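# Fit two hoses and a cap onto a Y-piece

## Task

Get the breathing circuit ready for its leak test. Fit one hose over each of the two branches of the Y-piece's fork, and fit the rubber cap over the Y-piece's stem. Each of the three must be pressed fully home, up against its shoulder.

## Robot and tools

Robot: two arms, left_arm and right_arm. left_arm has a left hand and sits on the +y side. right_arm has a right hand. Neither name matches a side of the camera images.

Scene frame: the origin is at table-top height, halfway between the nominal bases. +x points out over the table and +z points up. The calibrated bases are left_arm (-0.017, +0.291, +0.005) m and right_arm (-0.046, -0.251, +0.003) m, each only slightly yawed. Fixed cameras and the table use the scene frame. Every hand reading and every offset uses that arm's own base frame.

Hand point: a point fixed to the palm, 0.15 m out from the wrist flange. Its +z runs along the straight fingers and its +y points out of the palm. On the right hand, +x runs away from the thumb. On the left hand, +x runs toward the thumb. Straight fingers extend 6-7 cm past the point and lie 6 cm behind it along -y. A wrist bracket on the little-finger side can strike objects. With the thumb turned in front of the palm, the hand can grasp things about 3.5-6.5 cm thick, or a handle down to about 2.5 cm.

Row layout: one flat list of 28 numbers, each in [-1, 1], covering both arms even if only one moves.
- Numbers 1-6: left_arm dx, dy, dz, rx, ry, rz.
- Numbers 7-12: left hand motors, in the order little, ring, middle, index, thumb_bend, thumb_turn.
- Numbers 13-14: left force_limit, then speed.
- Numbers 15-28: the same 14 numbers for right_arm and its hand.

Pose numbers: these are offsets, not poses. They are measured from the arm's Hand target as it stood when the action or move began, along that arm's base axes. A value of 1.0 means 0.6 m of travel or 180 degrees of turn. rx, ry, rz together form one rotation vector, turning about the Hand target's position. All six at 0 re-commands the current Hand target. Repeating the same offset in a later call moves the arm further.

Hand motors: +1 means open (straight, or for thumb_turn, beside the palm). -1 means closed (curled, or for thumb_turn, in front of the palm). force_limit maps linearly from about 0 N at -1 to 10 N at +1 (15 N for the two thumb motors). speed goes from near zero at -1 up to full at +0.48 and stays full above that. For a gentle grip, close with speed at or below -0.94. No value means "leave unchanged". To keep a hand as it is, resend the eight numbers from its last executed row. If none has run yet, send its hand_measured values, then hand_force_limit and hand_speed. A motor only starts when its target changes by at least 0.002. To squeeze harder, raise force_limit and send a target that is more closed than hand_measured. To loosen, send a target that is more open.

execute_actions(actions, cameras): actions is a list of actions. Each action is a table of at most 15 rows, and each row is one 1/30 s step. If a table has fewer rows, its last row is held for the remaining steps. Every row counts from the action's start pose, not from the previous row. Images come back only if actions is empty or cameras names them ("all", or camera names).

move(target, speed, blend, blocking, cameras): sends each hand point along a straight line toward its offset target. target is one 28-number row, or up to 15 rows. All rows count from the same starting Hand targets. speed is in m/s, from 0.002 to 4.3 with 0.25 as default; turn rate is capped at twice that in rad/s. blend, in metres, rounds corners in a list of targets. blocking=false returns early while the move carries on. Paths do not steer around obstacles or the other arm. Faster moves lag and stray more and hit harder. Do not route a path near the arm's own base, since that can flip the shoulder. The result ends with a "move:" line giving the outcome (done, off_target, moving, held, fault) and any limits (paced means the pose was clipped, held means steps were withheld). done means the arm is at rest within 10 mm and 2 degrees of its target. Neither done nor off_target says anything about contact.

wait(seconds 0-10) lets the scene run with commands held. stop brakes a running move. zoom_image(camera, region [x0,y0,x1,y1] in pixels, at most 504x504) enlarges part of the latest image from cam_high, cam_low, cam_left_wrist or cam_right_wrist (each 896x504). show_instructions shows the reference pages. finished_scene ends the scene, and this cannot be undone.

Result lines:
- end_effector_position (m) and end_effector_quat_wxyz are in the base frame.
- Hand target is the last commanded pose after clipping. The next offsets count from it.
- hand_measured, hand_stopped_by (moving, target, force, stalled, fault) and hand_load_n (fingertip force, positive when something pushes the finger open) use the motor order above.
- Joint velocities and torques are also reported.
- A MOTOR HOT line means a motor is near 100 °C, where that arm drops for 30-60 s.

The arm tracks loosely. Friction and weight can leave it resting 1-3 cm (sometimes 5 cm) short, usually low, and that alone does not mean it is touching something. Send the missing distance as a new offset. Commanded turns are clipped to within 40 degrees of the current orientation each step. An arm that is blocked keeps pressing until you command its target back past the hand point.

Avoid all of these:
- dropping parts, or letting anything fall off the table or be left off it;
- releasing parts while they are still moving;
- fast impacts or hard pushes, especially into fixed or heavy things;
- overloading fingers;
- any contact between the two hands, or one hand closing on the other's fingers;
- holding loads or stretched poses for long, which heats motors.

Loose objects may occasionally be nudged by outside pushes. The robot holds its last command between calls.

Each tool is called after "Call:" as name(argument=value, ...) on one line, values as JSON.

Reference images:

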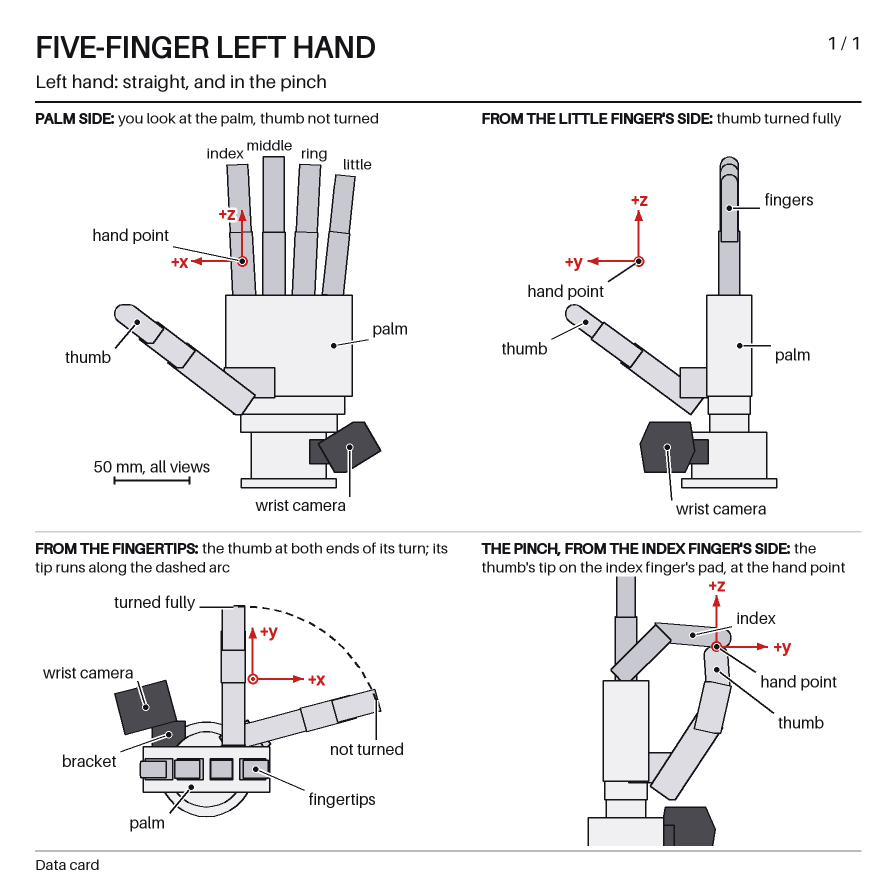

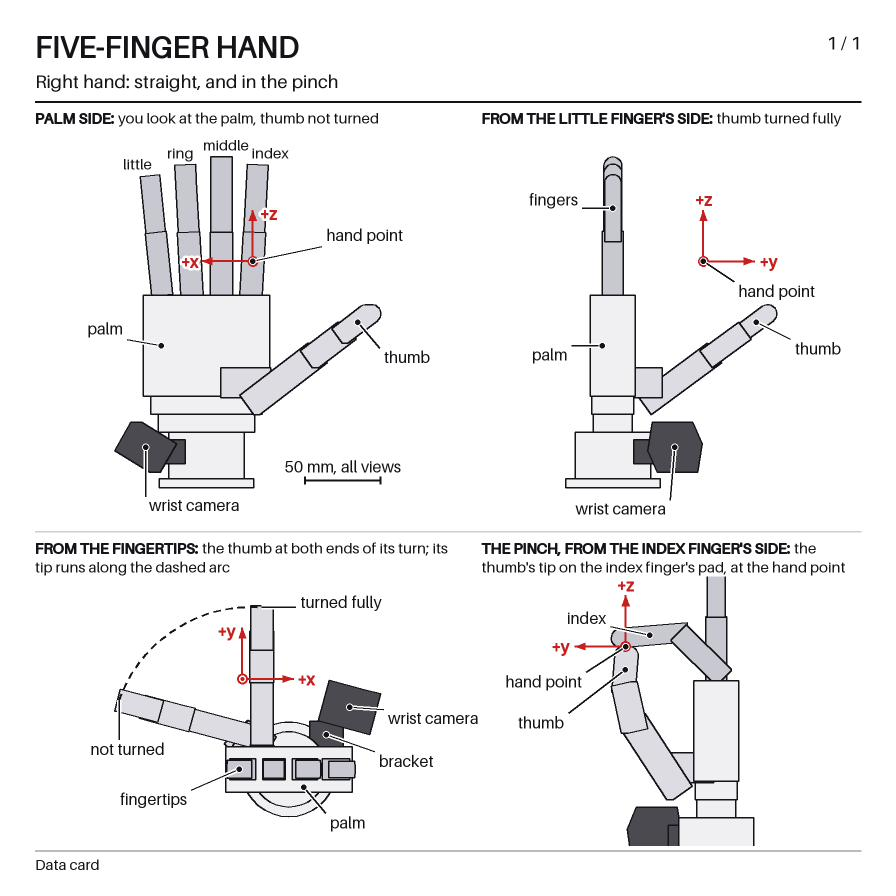

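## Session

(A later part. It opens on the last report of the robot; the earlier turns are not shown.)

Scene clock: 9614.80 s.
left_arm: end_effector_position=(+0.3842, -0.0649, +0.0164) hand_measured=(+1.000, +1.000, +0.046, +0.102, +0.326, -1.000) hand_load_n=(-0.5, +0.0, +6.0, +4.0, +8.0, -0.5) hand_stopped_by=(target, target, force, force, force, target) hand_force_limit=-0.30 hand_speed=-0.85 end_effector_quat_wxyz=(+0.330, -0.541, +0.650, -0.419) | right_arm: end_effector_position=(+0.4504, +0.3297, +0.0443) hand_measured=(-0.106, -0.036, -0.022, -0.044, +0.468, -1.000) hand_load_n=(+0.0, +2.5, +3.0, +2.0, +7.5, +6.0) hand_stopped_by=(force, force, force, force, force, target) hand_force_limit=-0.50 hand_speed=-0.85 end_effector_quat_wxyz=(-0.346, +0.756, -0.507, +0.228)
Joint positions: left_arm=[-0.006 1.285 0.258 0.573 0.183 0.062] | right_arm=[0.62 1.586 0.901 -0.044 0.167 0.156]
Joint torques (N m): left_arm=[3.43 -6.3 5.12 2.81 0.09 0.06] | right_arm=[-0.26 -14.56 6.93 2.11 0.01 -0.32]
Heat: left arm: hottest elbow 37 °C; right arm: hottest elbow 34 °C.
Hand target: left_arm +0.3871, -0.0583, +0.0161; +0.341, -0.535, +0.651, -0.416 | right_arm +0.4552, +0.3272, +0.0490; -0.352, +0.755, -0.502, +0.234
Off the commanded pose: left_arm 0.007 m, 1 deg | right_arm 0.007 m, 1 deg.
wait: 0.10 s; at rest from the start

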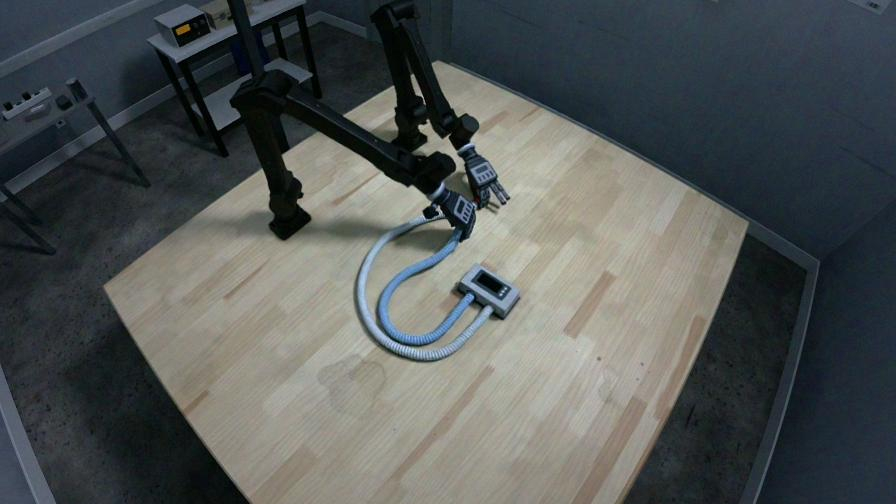

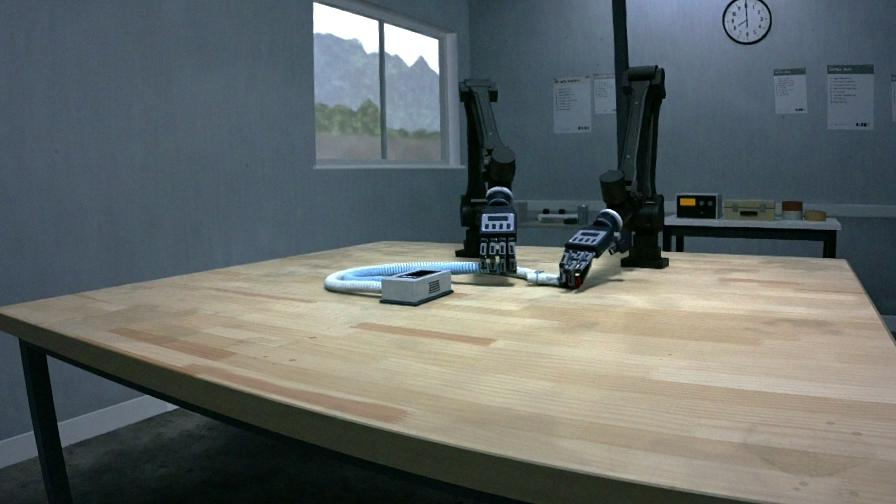

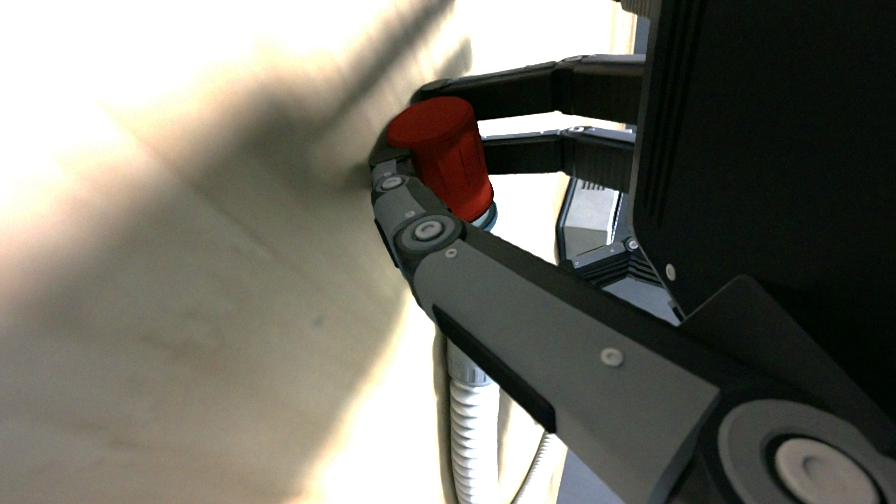

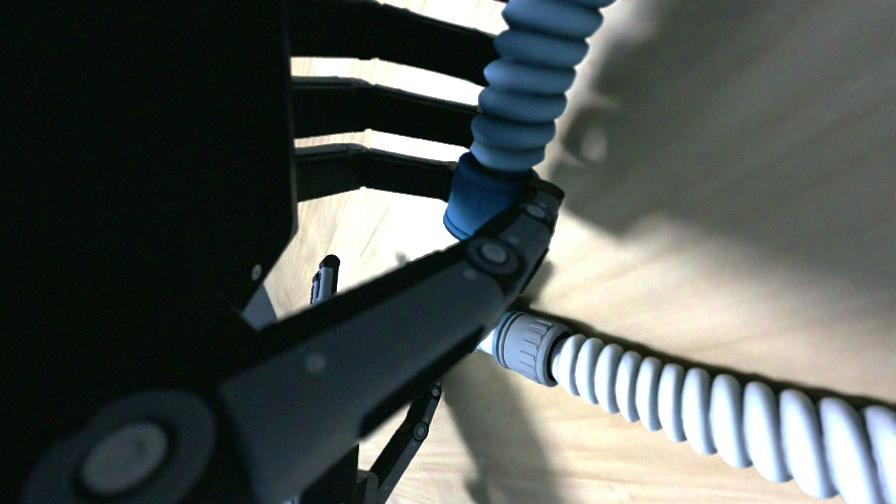

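Call:
move(target=[0,0,0,0,0,0,1,1,-0.5,-0.5,-0.3,-1,-0.3,-0.85,-0.006,0.002,-0.058,0,0,0,-0.5,-0.5,-0.5,-0.5,-0.3,-1,-0.5,-0.85], speed=0.06, cameras=["cam_high","cam_low"])

Call:
zoom_image(camera="cam_low", region=[460, 220, 600, 300])

Call:
zoom_image(camera="cam_high", region=[420, 170, 510, 250])

Scene clock: 9643.00 s.
left_arm: end_effector_position=(+0.3842, -0.0649, +0.0164) hand_measured=(+1.000, +1.000, +0.046, +0.102, +0.326, -1.000) hand_load_n=(+0.0, +0.0, +6.0, +4.0, +8.5, -0.5) hand_stopped_by=(target, target, force, force, force, target) hand_force_limit=-0.30 hand_speed=-0.85 end_effector_quat_wxyz=(+0.330, -0.541, +0.650, -0.419) | right_arm: end_effector_position=(+0.4525, +0.3312, +0.0252) hand_measured=(-0.106, -0.036, -0.022, -0.044, +0.468, -1.000) hand_load_n=(+0.5, +2.5, +3.0, +2.0, +7.5, +5.5) hand_stopped_by=(force, force, force, force, force, target) hand_force_limit=-0.50 hand_speed=-0.85 end_effector_quat_wxyz=(-0.358, +0.750, -0.505, +0.232)
Joint positions: left_arm=[-0.006 1.285 0.258 0.573 0.183 0.062] | right_arm=[0.62 1.625 0.867 0.058 0.167 0.156]
Joint velocities: left_arm=[within noise] | right_arm=[-0.015 0.005 -0.027 -0.056 -0.051 -0.007]
Joint torques (N m): left_arm=[2.96 -6.48 5.31 2.56 0.09 0.06] | right_arm=[-0.73 -12.51 6.34 2.36 0.13 -0.26]
Heat: left arm: hottest elbow 36 °C; right arm: hottest elbow 33 °C.
Hand target: left_arm +0.3871, -0.0583, +0.0161; +0.341, -0.535, +0.651, -0.416 | right_arm +0.4515, +0.3283, +0.0141; -0.352, +0.755, -0.502, +0.234
Off the commanded pose: left_arm 0.007 m, 1 deg | right_arm 0.011 m, 1 deg.
move: off_target (right_arm)
Images, in order (width x height): cam_high 896x504, cam_low 896x504.

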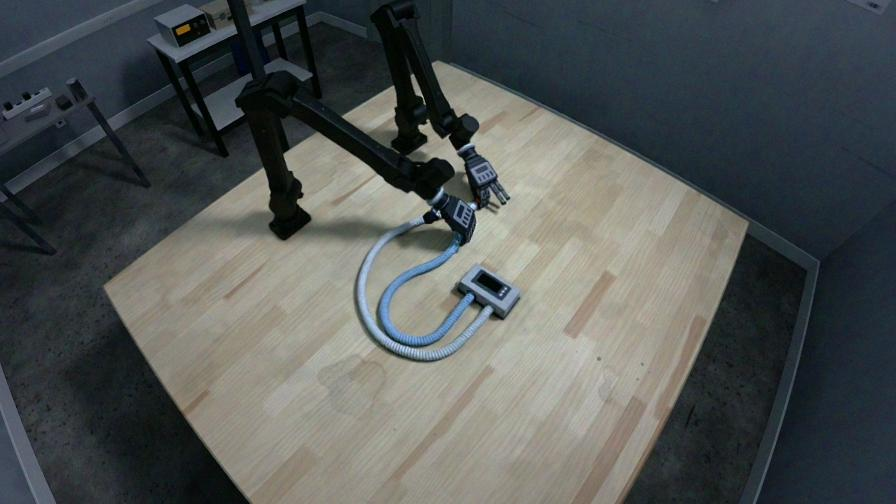

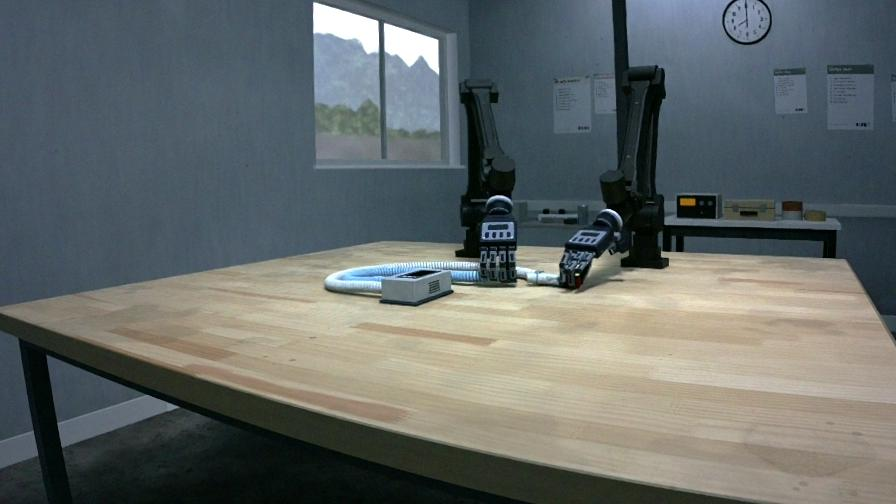

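Scaled by 3.600 from the camera's 896x504 image, which has a finer 1280x720 frame.

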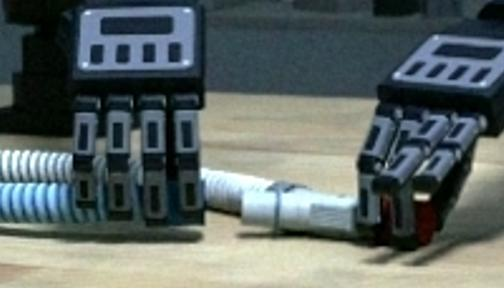

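Scaled by 5.600 from the camera's 896x504 image, which has a finer 1280x720 frame.

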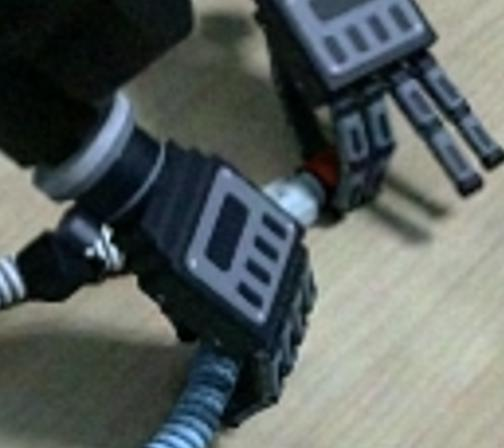

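Call:
zoom_image(camera="cam_low", region=[500, 250, 560, 295])

Scaled by 8.400 from the camera's 896x504 image, which has a finer 1280x720 frame.

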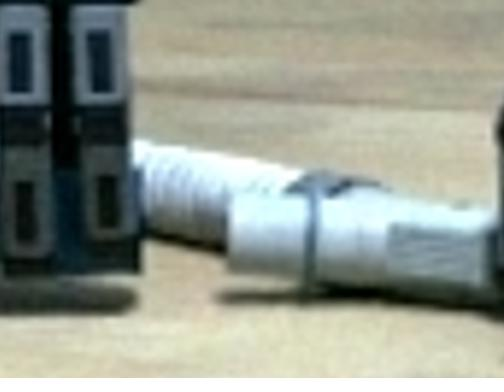

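Call:
move(target=[0,0,0,0,0,0,1,1,-0.5,-0.5,-0.3,-1,-0.3,-0.85,0,0,-0.007,0,0,0,-0.5,-0.5,-0.5,-0.5,-0.3,-1,-0.5,-0.85], speed=0.06, cameras=["cam_low","cam_right_wrist"])

Call:
zoom_image(camera="cam_low", region=[500, 250, 560, 295])

Call:
zoom_image(camera="cam_right_wrist", region=[380, 100, 660, 400])

Scene clock: 9690.23 s.
left_arm: end_effector_position=(+0.3842, -0.0649, +0.0164) hand_measured=(+1.000, +1.000, +0.046, +0.102, +0.326, -1.000) hand_load_n=(+0.0, +0.0, +6.0, +4.0, +8.5, +0.0) hand_stopped_by=(target, target, force, force, force, target) hand_force_limit=-0.30 hand_speed=-0.85 end_effector_quat_wxyz=(+0.330, -0.541, +0.650, -0.419) | right_arm: end_effector_position=(+0.4542, +0.3323, +0.0241) hand_measured=(-0.106, -0.036, -0.022, -0.044, +0.468, -1.000) hand_load_n=(+0.0, +2.5, +3.0, +2.5, +7.5, +5.5) hand_stopped_by=(force, force, force, force, force, target) hand_force_limit=-0.50 hand_speed=-0.85 end_effector_quat_wxyz=(-0.361, +0.749, -0.504, +0.234)
Joint positions: left_arm=[-0.006 1.285 0.258 0.573 0.183 0.062] | right_arm=[0.62 1.631 0.867 0.07 0.167 0.156]
Joint torques (N m): left_arm=[3.6 -6.36 5.05 2.69 0.1 0.1] | right_arm=[-0.03 -12.57 5.85 2.36 0.14 -0.26]
Heat: left arm: hottest elbow 36 °C; right arm: hottest elbow 33 °C.
Hand target: left_arm +0.3871, -0.0583, +0.0161; +0.341, -0.535, +0.651, -0.416 | right_arm +0.4515, +0.3283, +0.0097; -0.352, +0.755, -0.502, +0.234
Off the commanded pose: left_arm 0.007 m, 1 deg | right_arm 0.015 m, 1 deg.
move: off_target (right_arm)
Images, in order (width x height): cam_low 896x504, cam_right_wrist 896x504.

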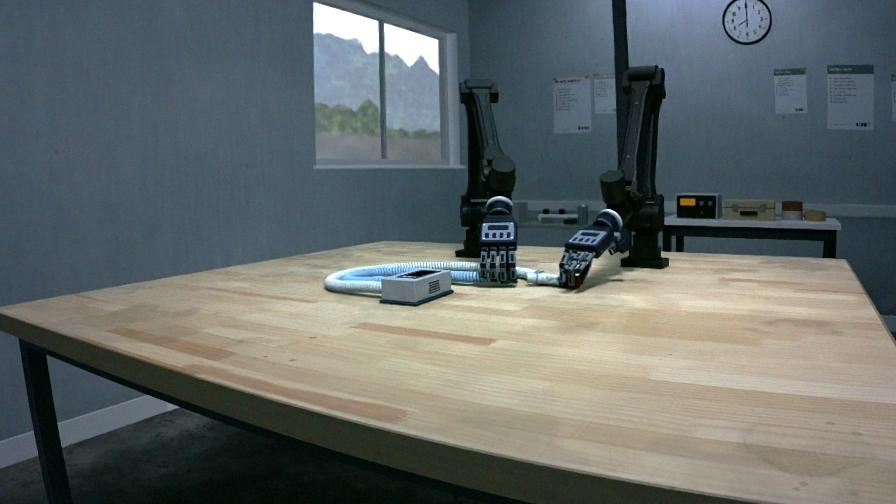

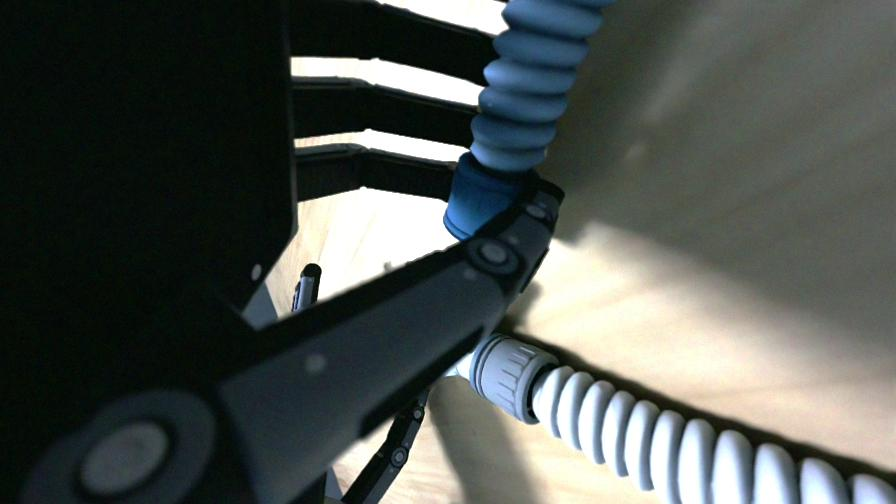

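Scaled by 8.400 from the camera's 896x504 image, which has a finer 1280x720 frame.

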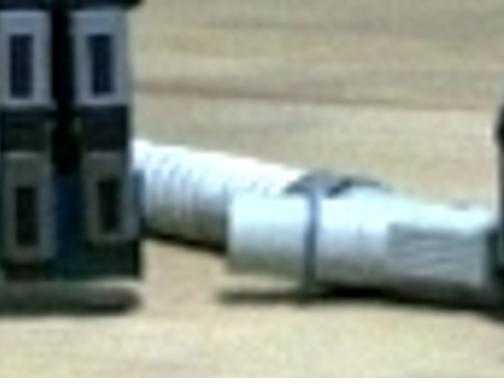

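Scaled by 1.680 from the camera's 896x504 image, which has a finer 1280x720 frame.

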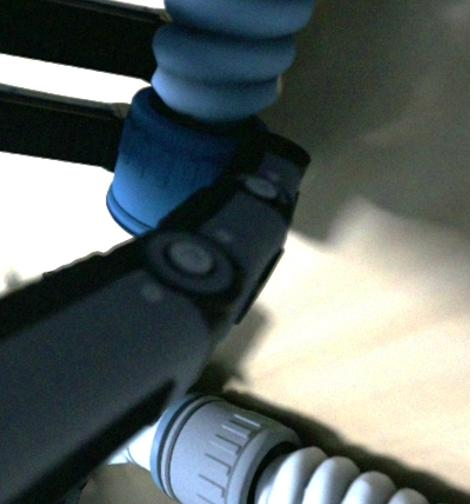

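Call:
wait(seconds=0.1, cameras=["cam_high"])

Call:
zoom_image(camera="cam_high", region=[450, 185, 500, 230])

Scene clock: 9707.87 s.
left_arm: end_effector_position=(+0.3842, -0.0649, +0.0164) hand_measured=(+1.000, +1.000, +0.046, +0.102, +0.326, -1.000) hand_load_n=(+0.0, +0.0, +6.0, +4.0, +8.0, -0.5) hand_stopped_by=(target, target, force, force, force, target) hand_force_limit=-0.30 hand_speed=-0.85 end_effector_quat_wxyz=(+0.330, -0.541, +0.650, -0.419) | right_arm: end_effector_position=(+0.4542, +0.3323, +0.0242) hand_measured=(-0.106, -0.036, -0.022, -0.044, +0.468, -1.000) hand_load_n=(+0.0, +2.5, +3.0, +2.5, +7.0, +5.5) hand_stopped_by=(force, force, force, force, force, target) hand_force_limit=-0.50 hand_speed=-0.85 end_effector_quat_wxyz=(-0.361, +0.749, -0.504, +0.234)
Joint positions: left_arm=[-0.006 1.285 0.258 0.573 0.183 0.062] | right_arm=[0.62 1.631 0.867 0.07 0.167 0.156]
Joint torques (N m): left_arm=[3.6 -6.48 5.2 2.65 0.08 0.1] | right_arm=[0.09 -11.63 6 2.32 0.12 -0.26]
Heat: left arm: hottest elbow 36 °C; right arm: hottest elbow 33 °C.
Hand target: left_arm +0.3871, -0.0583, +0.0161; +0.341, -0.535, +0.651, -0.416 | right_arm +0.4515, +0.3283, +0.0098; -0.352, +0.755, -0.502, +0.234
Off the commanded pose: left_arm 0.007 m, 1 deg | right_arm 0.015 m, 1 deg.
wait: 0.10 s; at rest from the start
Images, in order (width x height): cam_high 896x504.

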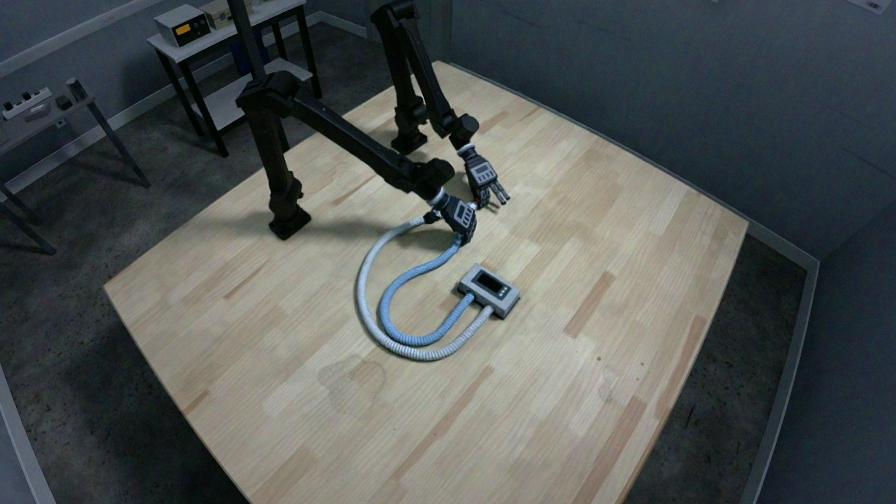

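Scaled by 10.080 from the camera's 896x504 image, which has a finer 1280x720 frame.

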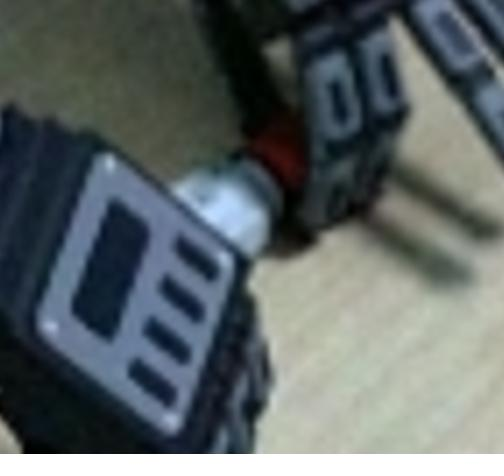

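Call:
move(target=[0,0,0,0,0,0,1,1,-0.5,-0.5,-0.3,-1,-0.3,-0.85,-0.0153,0.0152,-0.004,0,0,0,-0.5,-0.5,-0.5,-0.5,-0.3,-1,-0.5,-0.85], speed=0.05, cameras=["cam_low","cam_right_wrist"])

Call:
zoom_image(camera="cam_low", region=[500, 250, 560, 295])

Scene clock: 9829.93 s.
left_arm: end_effector_position=(+0.3842, -0.0649, +0.0164) hand_measured=(+1.000, +1.000, +0.046, +0.102, +0.326, -1.000) hand_load_n=(+0.0, +0.0, +6.0, +4.0, +8.5, -0.5) hand_stopped_by=(target, target, force, force, force, target) hand_force_limit=-0.30 hand_speed=-0.85 end_effector_quat_wxyz=(+0.330, -0.541, +0.650, -0.419) | right_arm: end_effector_position=(+0.4476, +0.3360, +0.0208) hand_measured=(-0.106, -0.036, -0.022, -0.044, +0.468, -1.000) hand_load_n=(+0.0, +2.5, +3.0, +2.0, +7.5, +6.0) hand_stopped_by=(force, force, force, force, force, target) hand_force_limit=-0.50 hand_speed=-0.85 end_effector_quat_wxyz=(-0.358, +0.751, -0.501, +0.238)
Joint positions: left_arm=[-0.006 1.285 0.258 0.573 0.183 0.062] | right_arm=[0.64 1.632 0.859 0.075 0.189 0.157]
Joint torques (N m): left_arm=[3.25 -5.89 5.12 2.7 0.08 0.11] | right_arm=[1.03 -11.81 5.98 2.45 0.19 -0.11]
Heat: left arm: hottest elbow 35 °C; right arm: hottest elbow 32 °C.
Hand target: left_arm +0.3871, -0.0583, +0.0161; +0.341, -0.535, +0.651, -0.416 | right_arm +0.4423, +0.3375, +0.0074; -0.352, +0.755, -0.502, +0.234
Off the commanded pose: left_arm 0.007 m, 1 deg | right_arm 0.014 m, 1 deg.
move: off_target (right_arm)
Images, in order (width x height): cam_low 896x504, cam_right_wrist 896x504.

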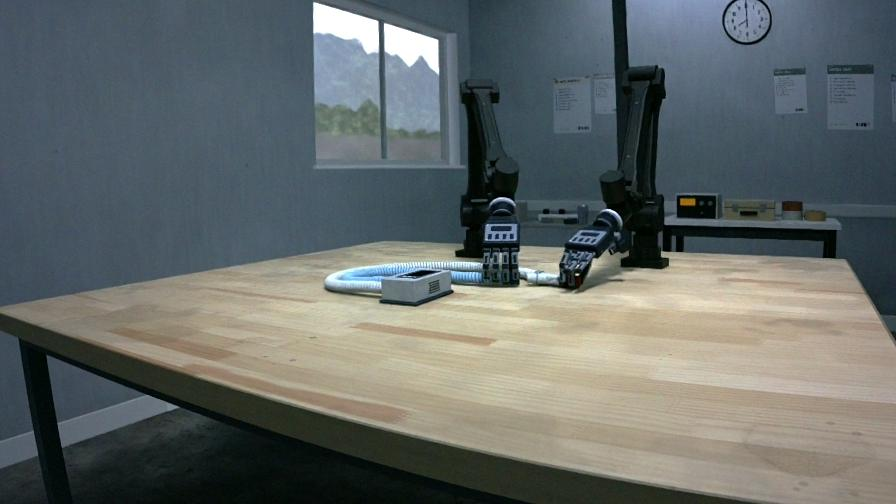

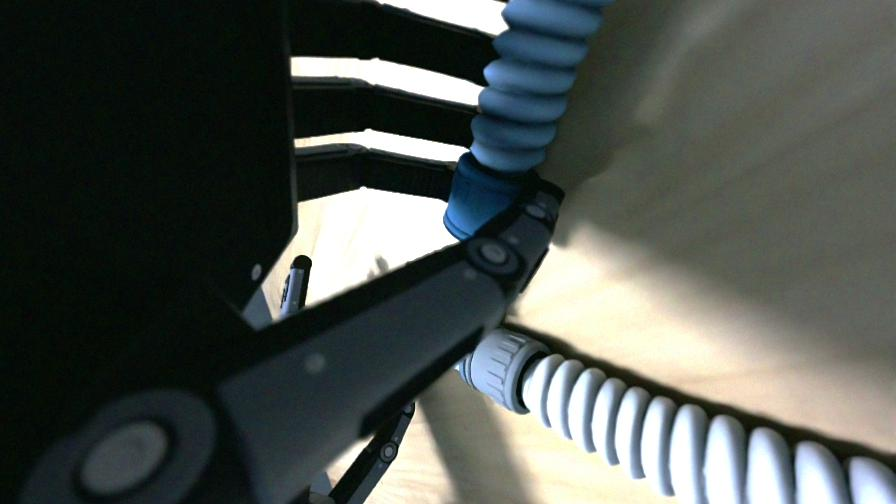

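Scaled by 8.400 from the camera's 896x504 image, which has a finer 1280x720 frame.

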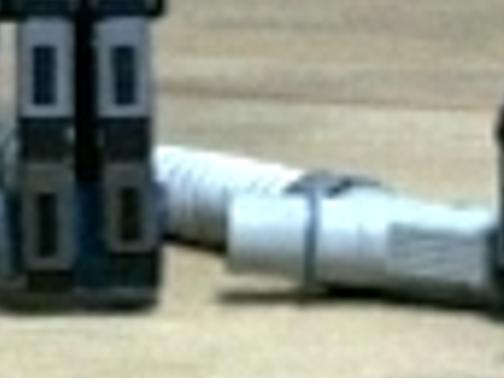

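Call:
move(target=[0,0,0,0,0,0,1,1,-0.5,-0.5,-0.3,-1,-0.3,-0.85,-0.005,0.0167,0.001,0,0,0,-0.5,-0.5,-0.5,-0.5,-0.3,-1,-0.5,-0.85], speed=0.05, cameras=["cam_low","cam_right_wrist"])

Call:
zoom_image(camera="cam_low", region=[500, 250, 560, 295])

Scene clock: 9838.13 s.
left_arm: end_effector_position=(+0.3842, -0.0649, +0.0164) hand_measured=(+1.000, +1.000, +0.046, +0.102, +0.326, -1.000) hand_load_n=(+0.0, +0.0, +6.0, +4.0, +8.0, -0.5) hand_stopped_by=(target, target, force, force, force, target) hand_force_limit=-0.30 hand_speed=-0.85 end_effector_quat_wxyz=(+0.330, -0.541, +0.650, -0.419) | right_arm: end_effector_position=(+0.4415, +0.3434, +0.0172) hand_measured=(-0.106, -0.036, -0.022, -0.044, +0.468, -1.000) hand_load_n=(+0.0, +2.5, +3.0, +2.5, +7.5, +5.5) hand_stopped_by=(force, force, force, force, force, target) hand_force_limit=-0.50 hand_speed=-0.85 end_effector_quat_wxyz=(-0.356, +0.752, -0.501, +0.238)
Joint positions: left_arm=[-0.006 1.285 0.258 0.573 0.183 0.062] | right_arm=[0.662 1.639 0.859 0.075 0.206 0.171]
Joint torques (N m): left_arm=[3.43 -6.53 5.16 2.71 0.05 0.08] | right_arm=[1.08 -12.22 6.63 1.8 0.1 -0.01]
Heat: left arm: hottest elbow 35 °C; right arm: hottest elbow 32 °C.
Hand target: left_arm +0.3871, -0.0583, +0.0161; +0.341, -0.535, +0.651, -0.416 | right_arm +0.4393, +0.3475, +0.0080; -0.352, +0.755, -0.502, +0.234
Off the commanded pose: left_arm 0.007 m, 1 deg | right_arm 0.010 m, 1 deg.
move: done
Images, in order (width x height): cam_low 896x504, cam_right_wrist 896x504.

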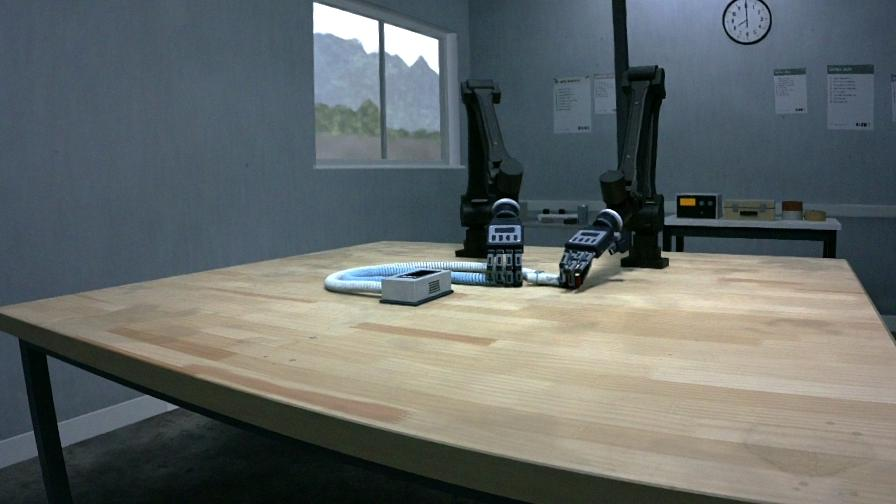

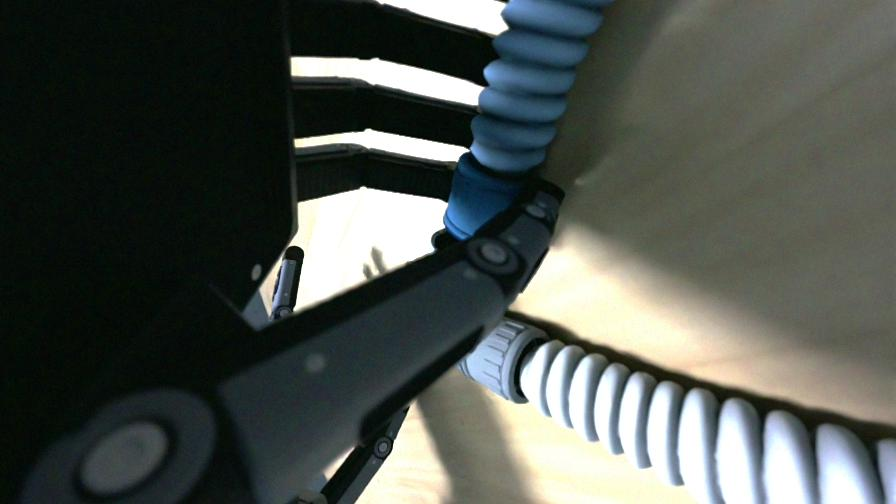

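Scaled by 8.400 from the camera's 896x504 image, which has a finer 1280x720 frame.

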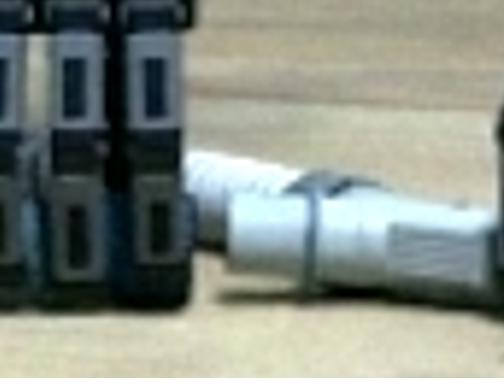

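Call:
zoom_image(camera="cam_right_wrist", region=[340, 140, 600, 400])

Scaled by 1.938 from the camera's 896x504 image, which has a finer 1280x720 frame.

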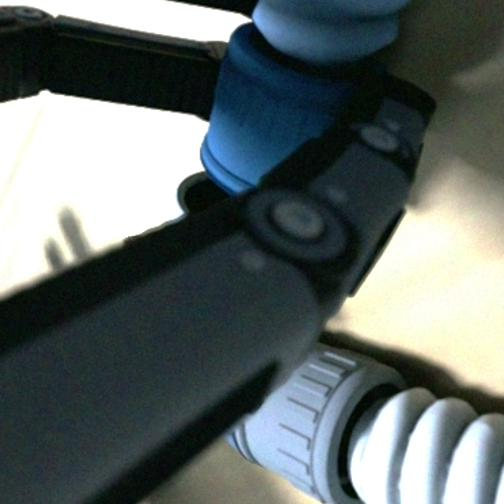

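Call:
move(target=[0,0,0,0,0,0,1,1,-0.5,-0.5,-0.3,-1,-0.3,-0.85,0.015,0.003,0.004,0,0,0,-0.5,-0.5,-0.5,-0.5,-0.3,-1,-0.5,-0.85], speed=0.05, cameras=["cam_low","cam_right_wrist"])

Call:
zoom_image(camera="cam_low", region=[500, 250, 560, 295])

Call:
zoom_image(camera="cam_right_wrist", region=[340, 140, 600, 400])

Scene clock: 9865.47 s.
left_arm: end_effector_position=(+0.3842, -0.0649, +0.0164) hand_measured=(+1.000, +1.000, +0.046, +0.102, +0.326, -1.000) hand_load_n=(+0.0, +0.0, +6.0, +4.0, +8.5, -0.5) hand_stopped_by=(target, target, force, force, force, target) hand_force_limit=-0.30 hand_speed=-0.85 end_effector_quat_wxyz=(+0.330, -0.541, +0.650, -0.419) | right_arm: end_effector_position=(+0.4412, +0.3435, +0.0162) hand_measured=(-0.106, -0.036, -0.022, -0.044, +0.468, -1.000) hand_load_n=(+0.0, +2.5, +3.0, +2.0, +7.5, +5.0) hand_stopped_by=(force, force, force, force, force, target) hand_force_limit=-0.50 hand_speed=-0.85 end_effector_quat_wxyz=(-0.355, +0.753, -0.501, +0.237)
Joint positions: left_arm=[-0.006 1.285 0.258 0.573 0.183 0.062] | right_arm=[0.662 1.641 0.859 0.075 0.205 0.172]
Joint torques (N m): left_arm=[3.25 -5.66 5.09 2.73 0.09 0.11] | right_arm=[0.73 -11.11 8.53 1.54 -0.07 -0.12]
Heat: left arm: hottest elbow 35 °C; right arm: hottest elbow 33 °C.
Hand target: left_arm +0.3871, -0.0583, +0.0161; +0.341, -0.535, +0.651, -0.416 | right_arm +0.4483, +0.3494, +0.0105; -0.352, +0.755, -0.502, +0.234
Off the commanded pose: left_arm 0.007 m, 1 deg | right_arm 0.011 m, 1 deg.
move: off_target (right_arm)
Images, in order (width x height): cam_low 896x504, cam_right_wrist 896x504.

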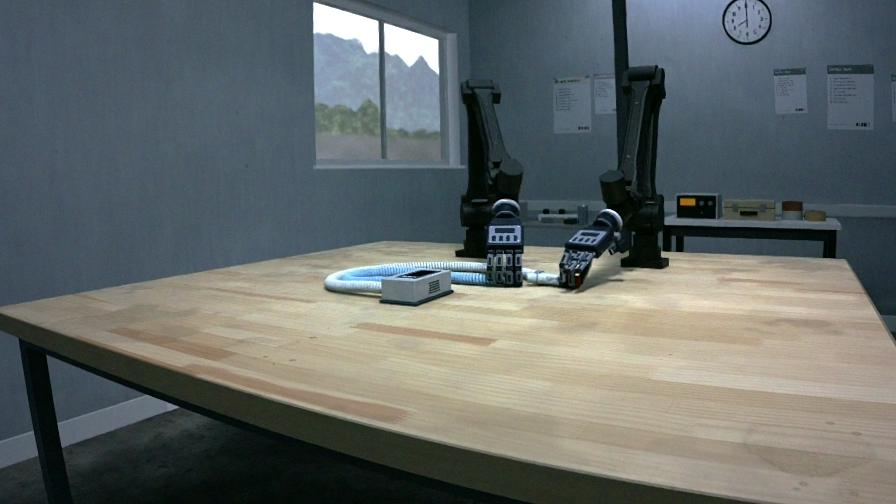

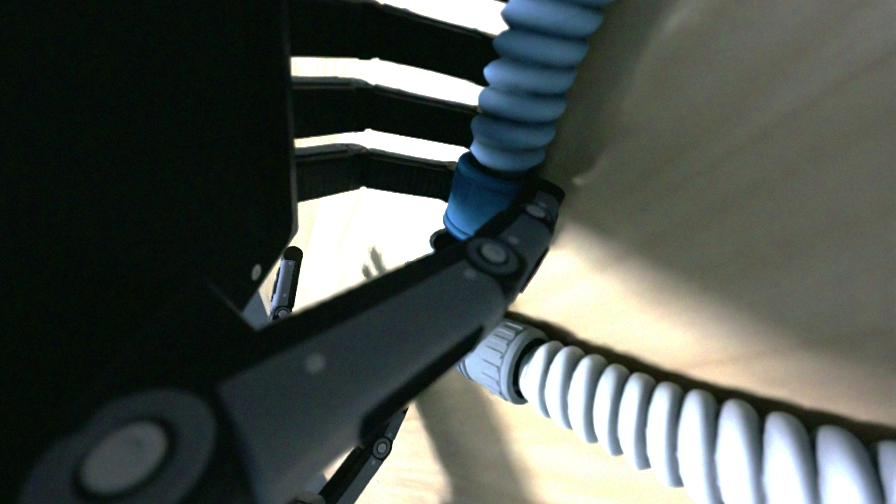

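Scaled by 8.400 from the camera's 896x504 image, which has a finer 1280x720 frame.

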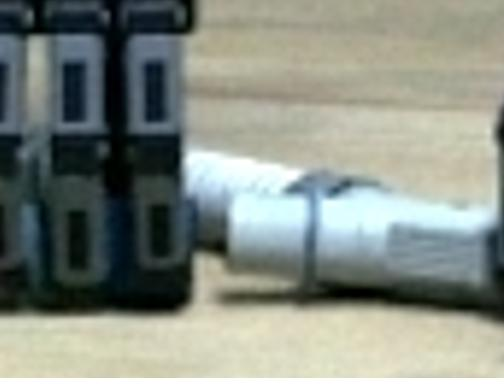

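Scaled by 1.938 from the camera's 896x504 image, which has a finer 1280x720 frame.

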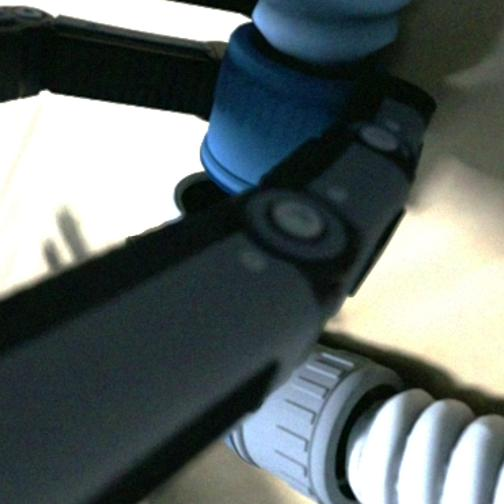

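Call:
move(target=[-0.0125,-0.005,0,0,0,0,1,1,-0.5,-0.5,-0.3,-1,-0.3,-0.85,0,0,0,0,0,0,-0.5,-0.5,-0.5,-0.5,-0.3,-1,-0.5,-0.85], speed=0.05, cameras=["cam_low","cam_right_wrist"])

Call:
zoom_image(camera="cam_low", region=[500, 250, 560, 295])

Call:
zoom_image(camera="cam_right_wrist", region=[340, 140, 600, 400])

Scene clock: 9872.53 s.
left_arm: end_effector_position=(+0.3826, -0.0636, +0.0161) hand_measured=(+1.000, +1.000, +0.046, +0.102, +0.326, -1.000) hand_load_n=(+0.0, +0.0, +6.0, +4.5, +8.0, -0.5) hand_stopped_by=(target, target, force, force, force, target) hand_force_limit=-0.30 hand_speed=-0.85 end_effector_quat_wxyz=(+0.332, -0.542, +0.649, -0.417) | right_arm: end_effector_position=(+0.4412, +0.3435, +0.0162) hand_measured=(-0.106, -0.036, -0.022, -0.044, +0.468, -1.000) hand_load_n=(+0.0, +2.5, +3.0, +2.0, +7.0, +5.5) hand_stopped_by=(force, force, force, force, force, target) hand_force_limit=-0.50 hand_speed=-0.85 end_effector_quat_wxyz=(-0.355, +0.753, -0.501, +0.237)
Joint positions: left_arm=[-0.006 1.279 0.253 0.573 0.177 0.062] | right_arm=[0.662 1.641 0.859 0.075 0.205 0.172]
Joint torques (N m): left_arm=[1.44 -7.71 4.18 2.62 -0.03 0.05] | right_arm=[0.26 -11.81 8.5 1.65 -0.08 -0.18]
Heat: left arm: hottest elbow 35 °C; right arm: hottest elbow 34 °C.
Hand target: left_arm +0.3795, -0.0613, +0.0159; +0.341, -0.535, +0.652, -0.416 | right_arm +0.4483, +0.3493, +0.0105; -0.352, +0.755, -0.502, +0.234
Off the commanded pose: left_arm 0.004 m, 1 deg | right_arm 0.011 m, 1 deg.
move: off_target (right_arm)
Images, in order (width x height): cam_low 896x504, cam_right_wrist 896x504.

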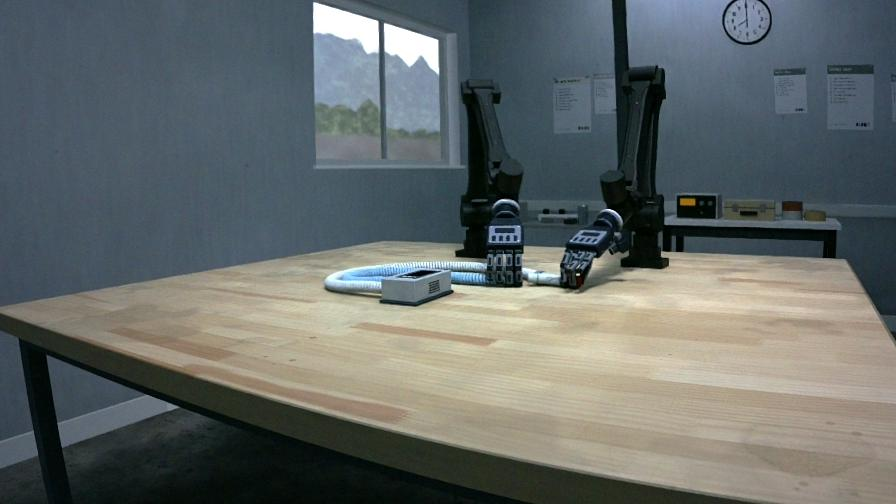

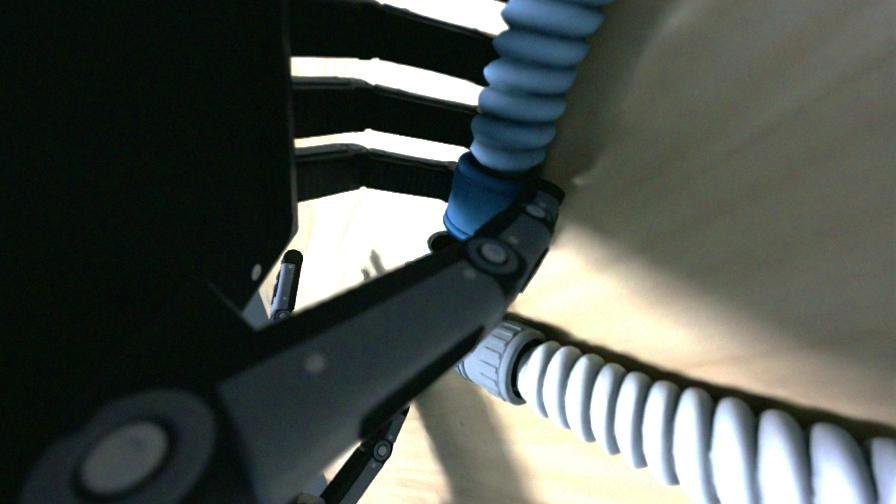

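Scaled by 8.400 from the camera's 896x504 image, which has a finer 1280x720 frame.

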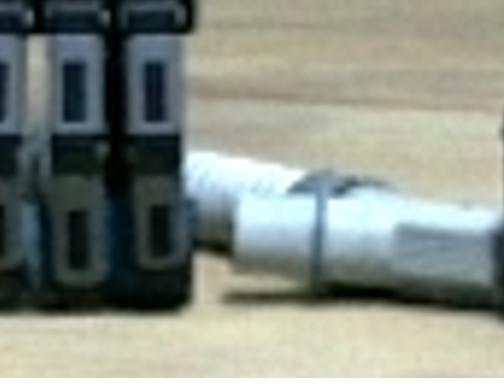

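Scaled by 1.938 from the camera's 896x504 image, which has a finer 1280x720 frame.

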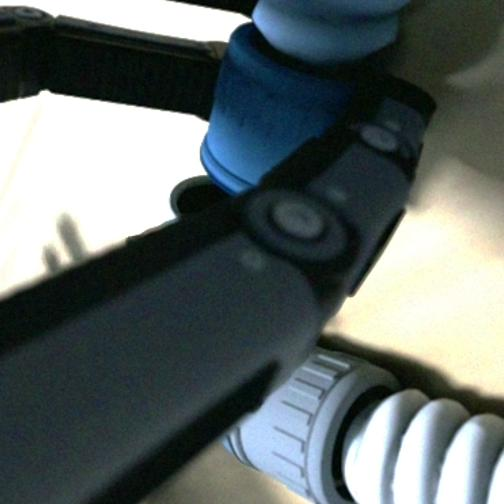

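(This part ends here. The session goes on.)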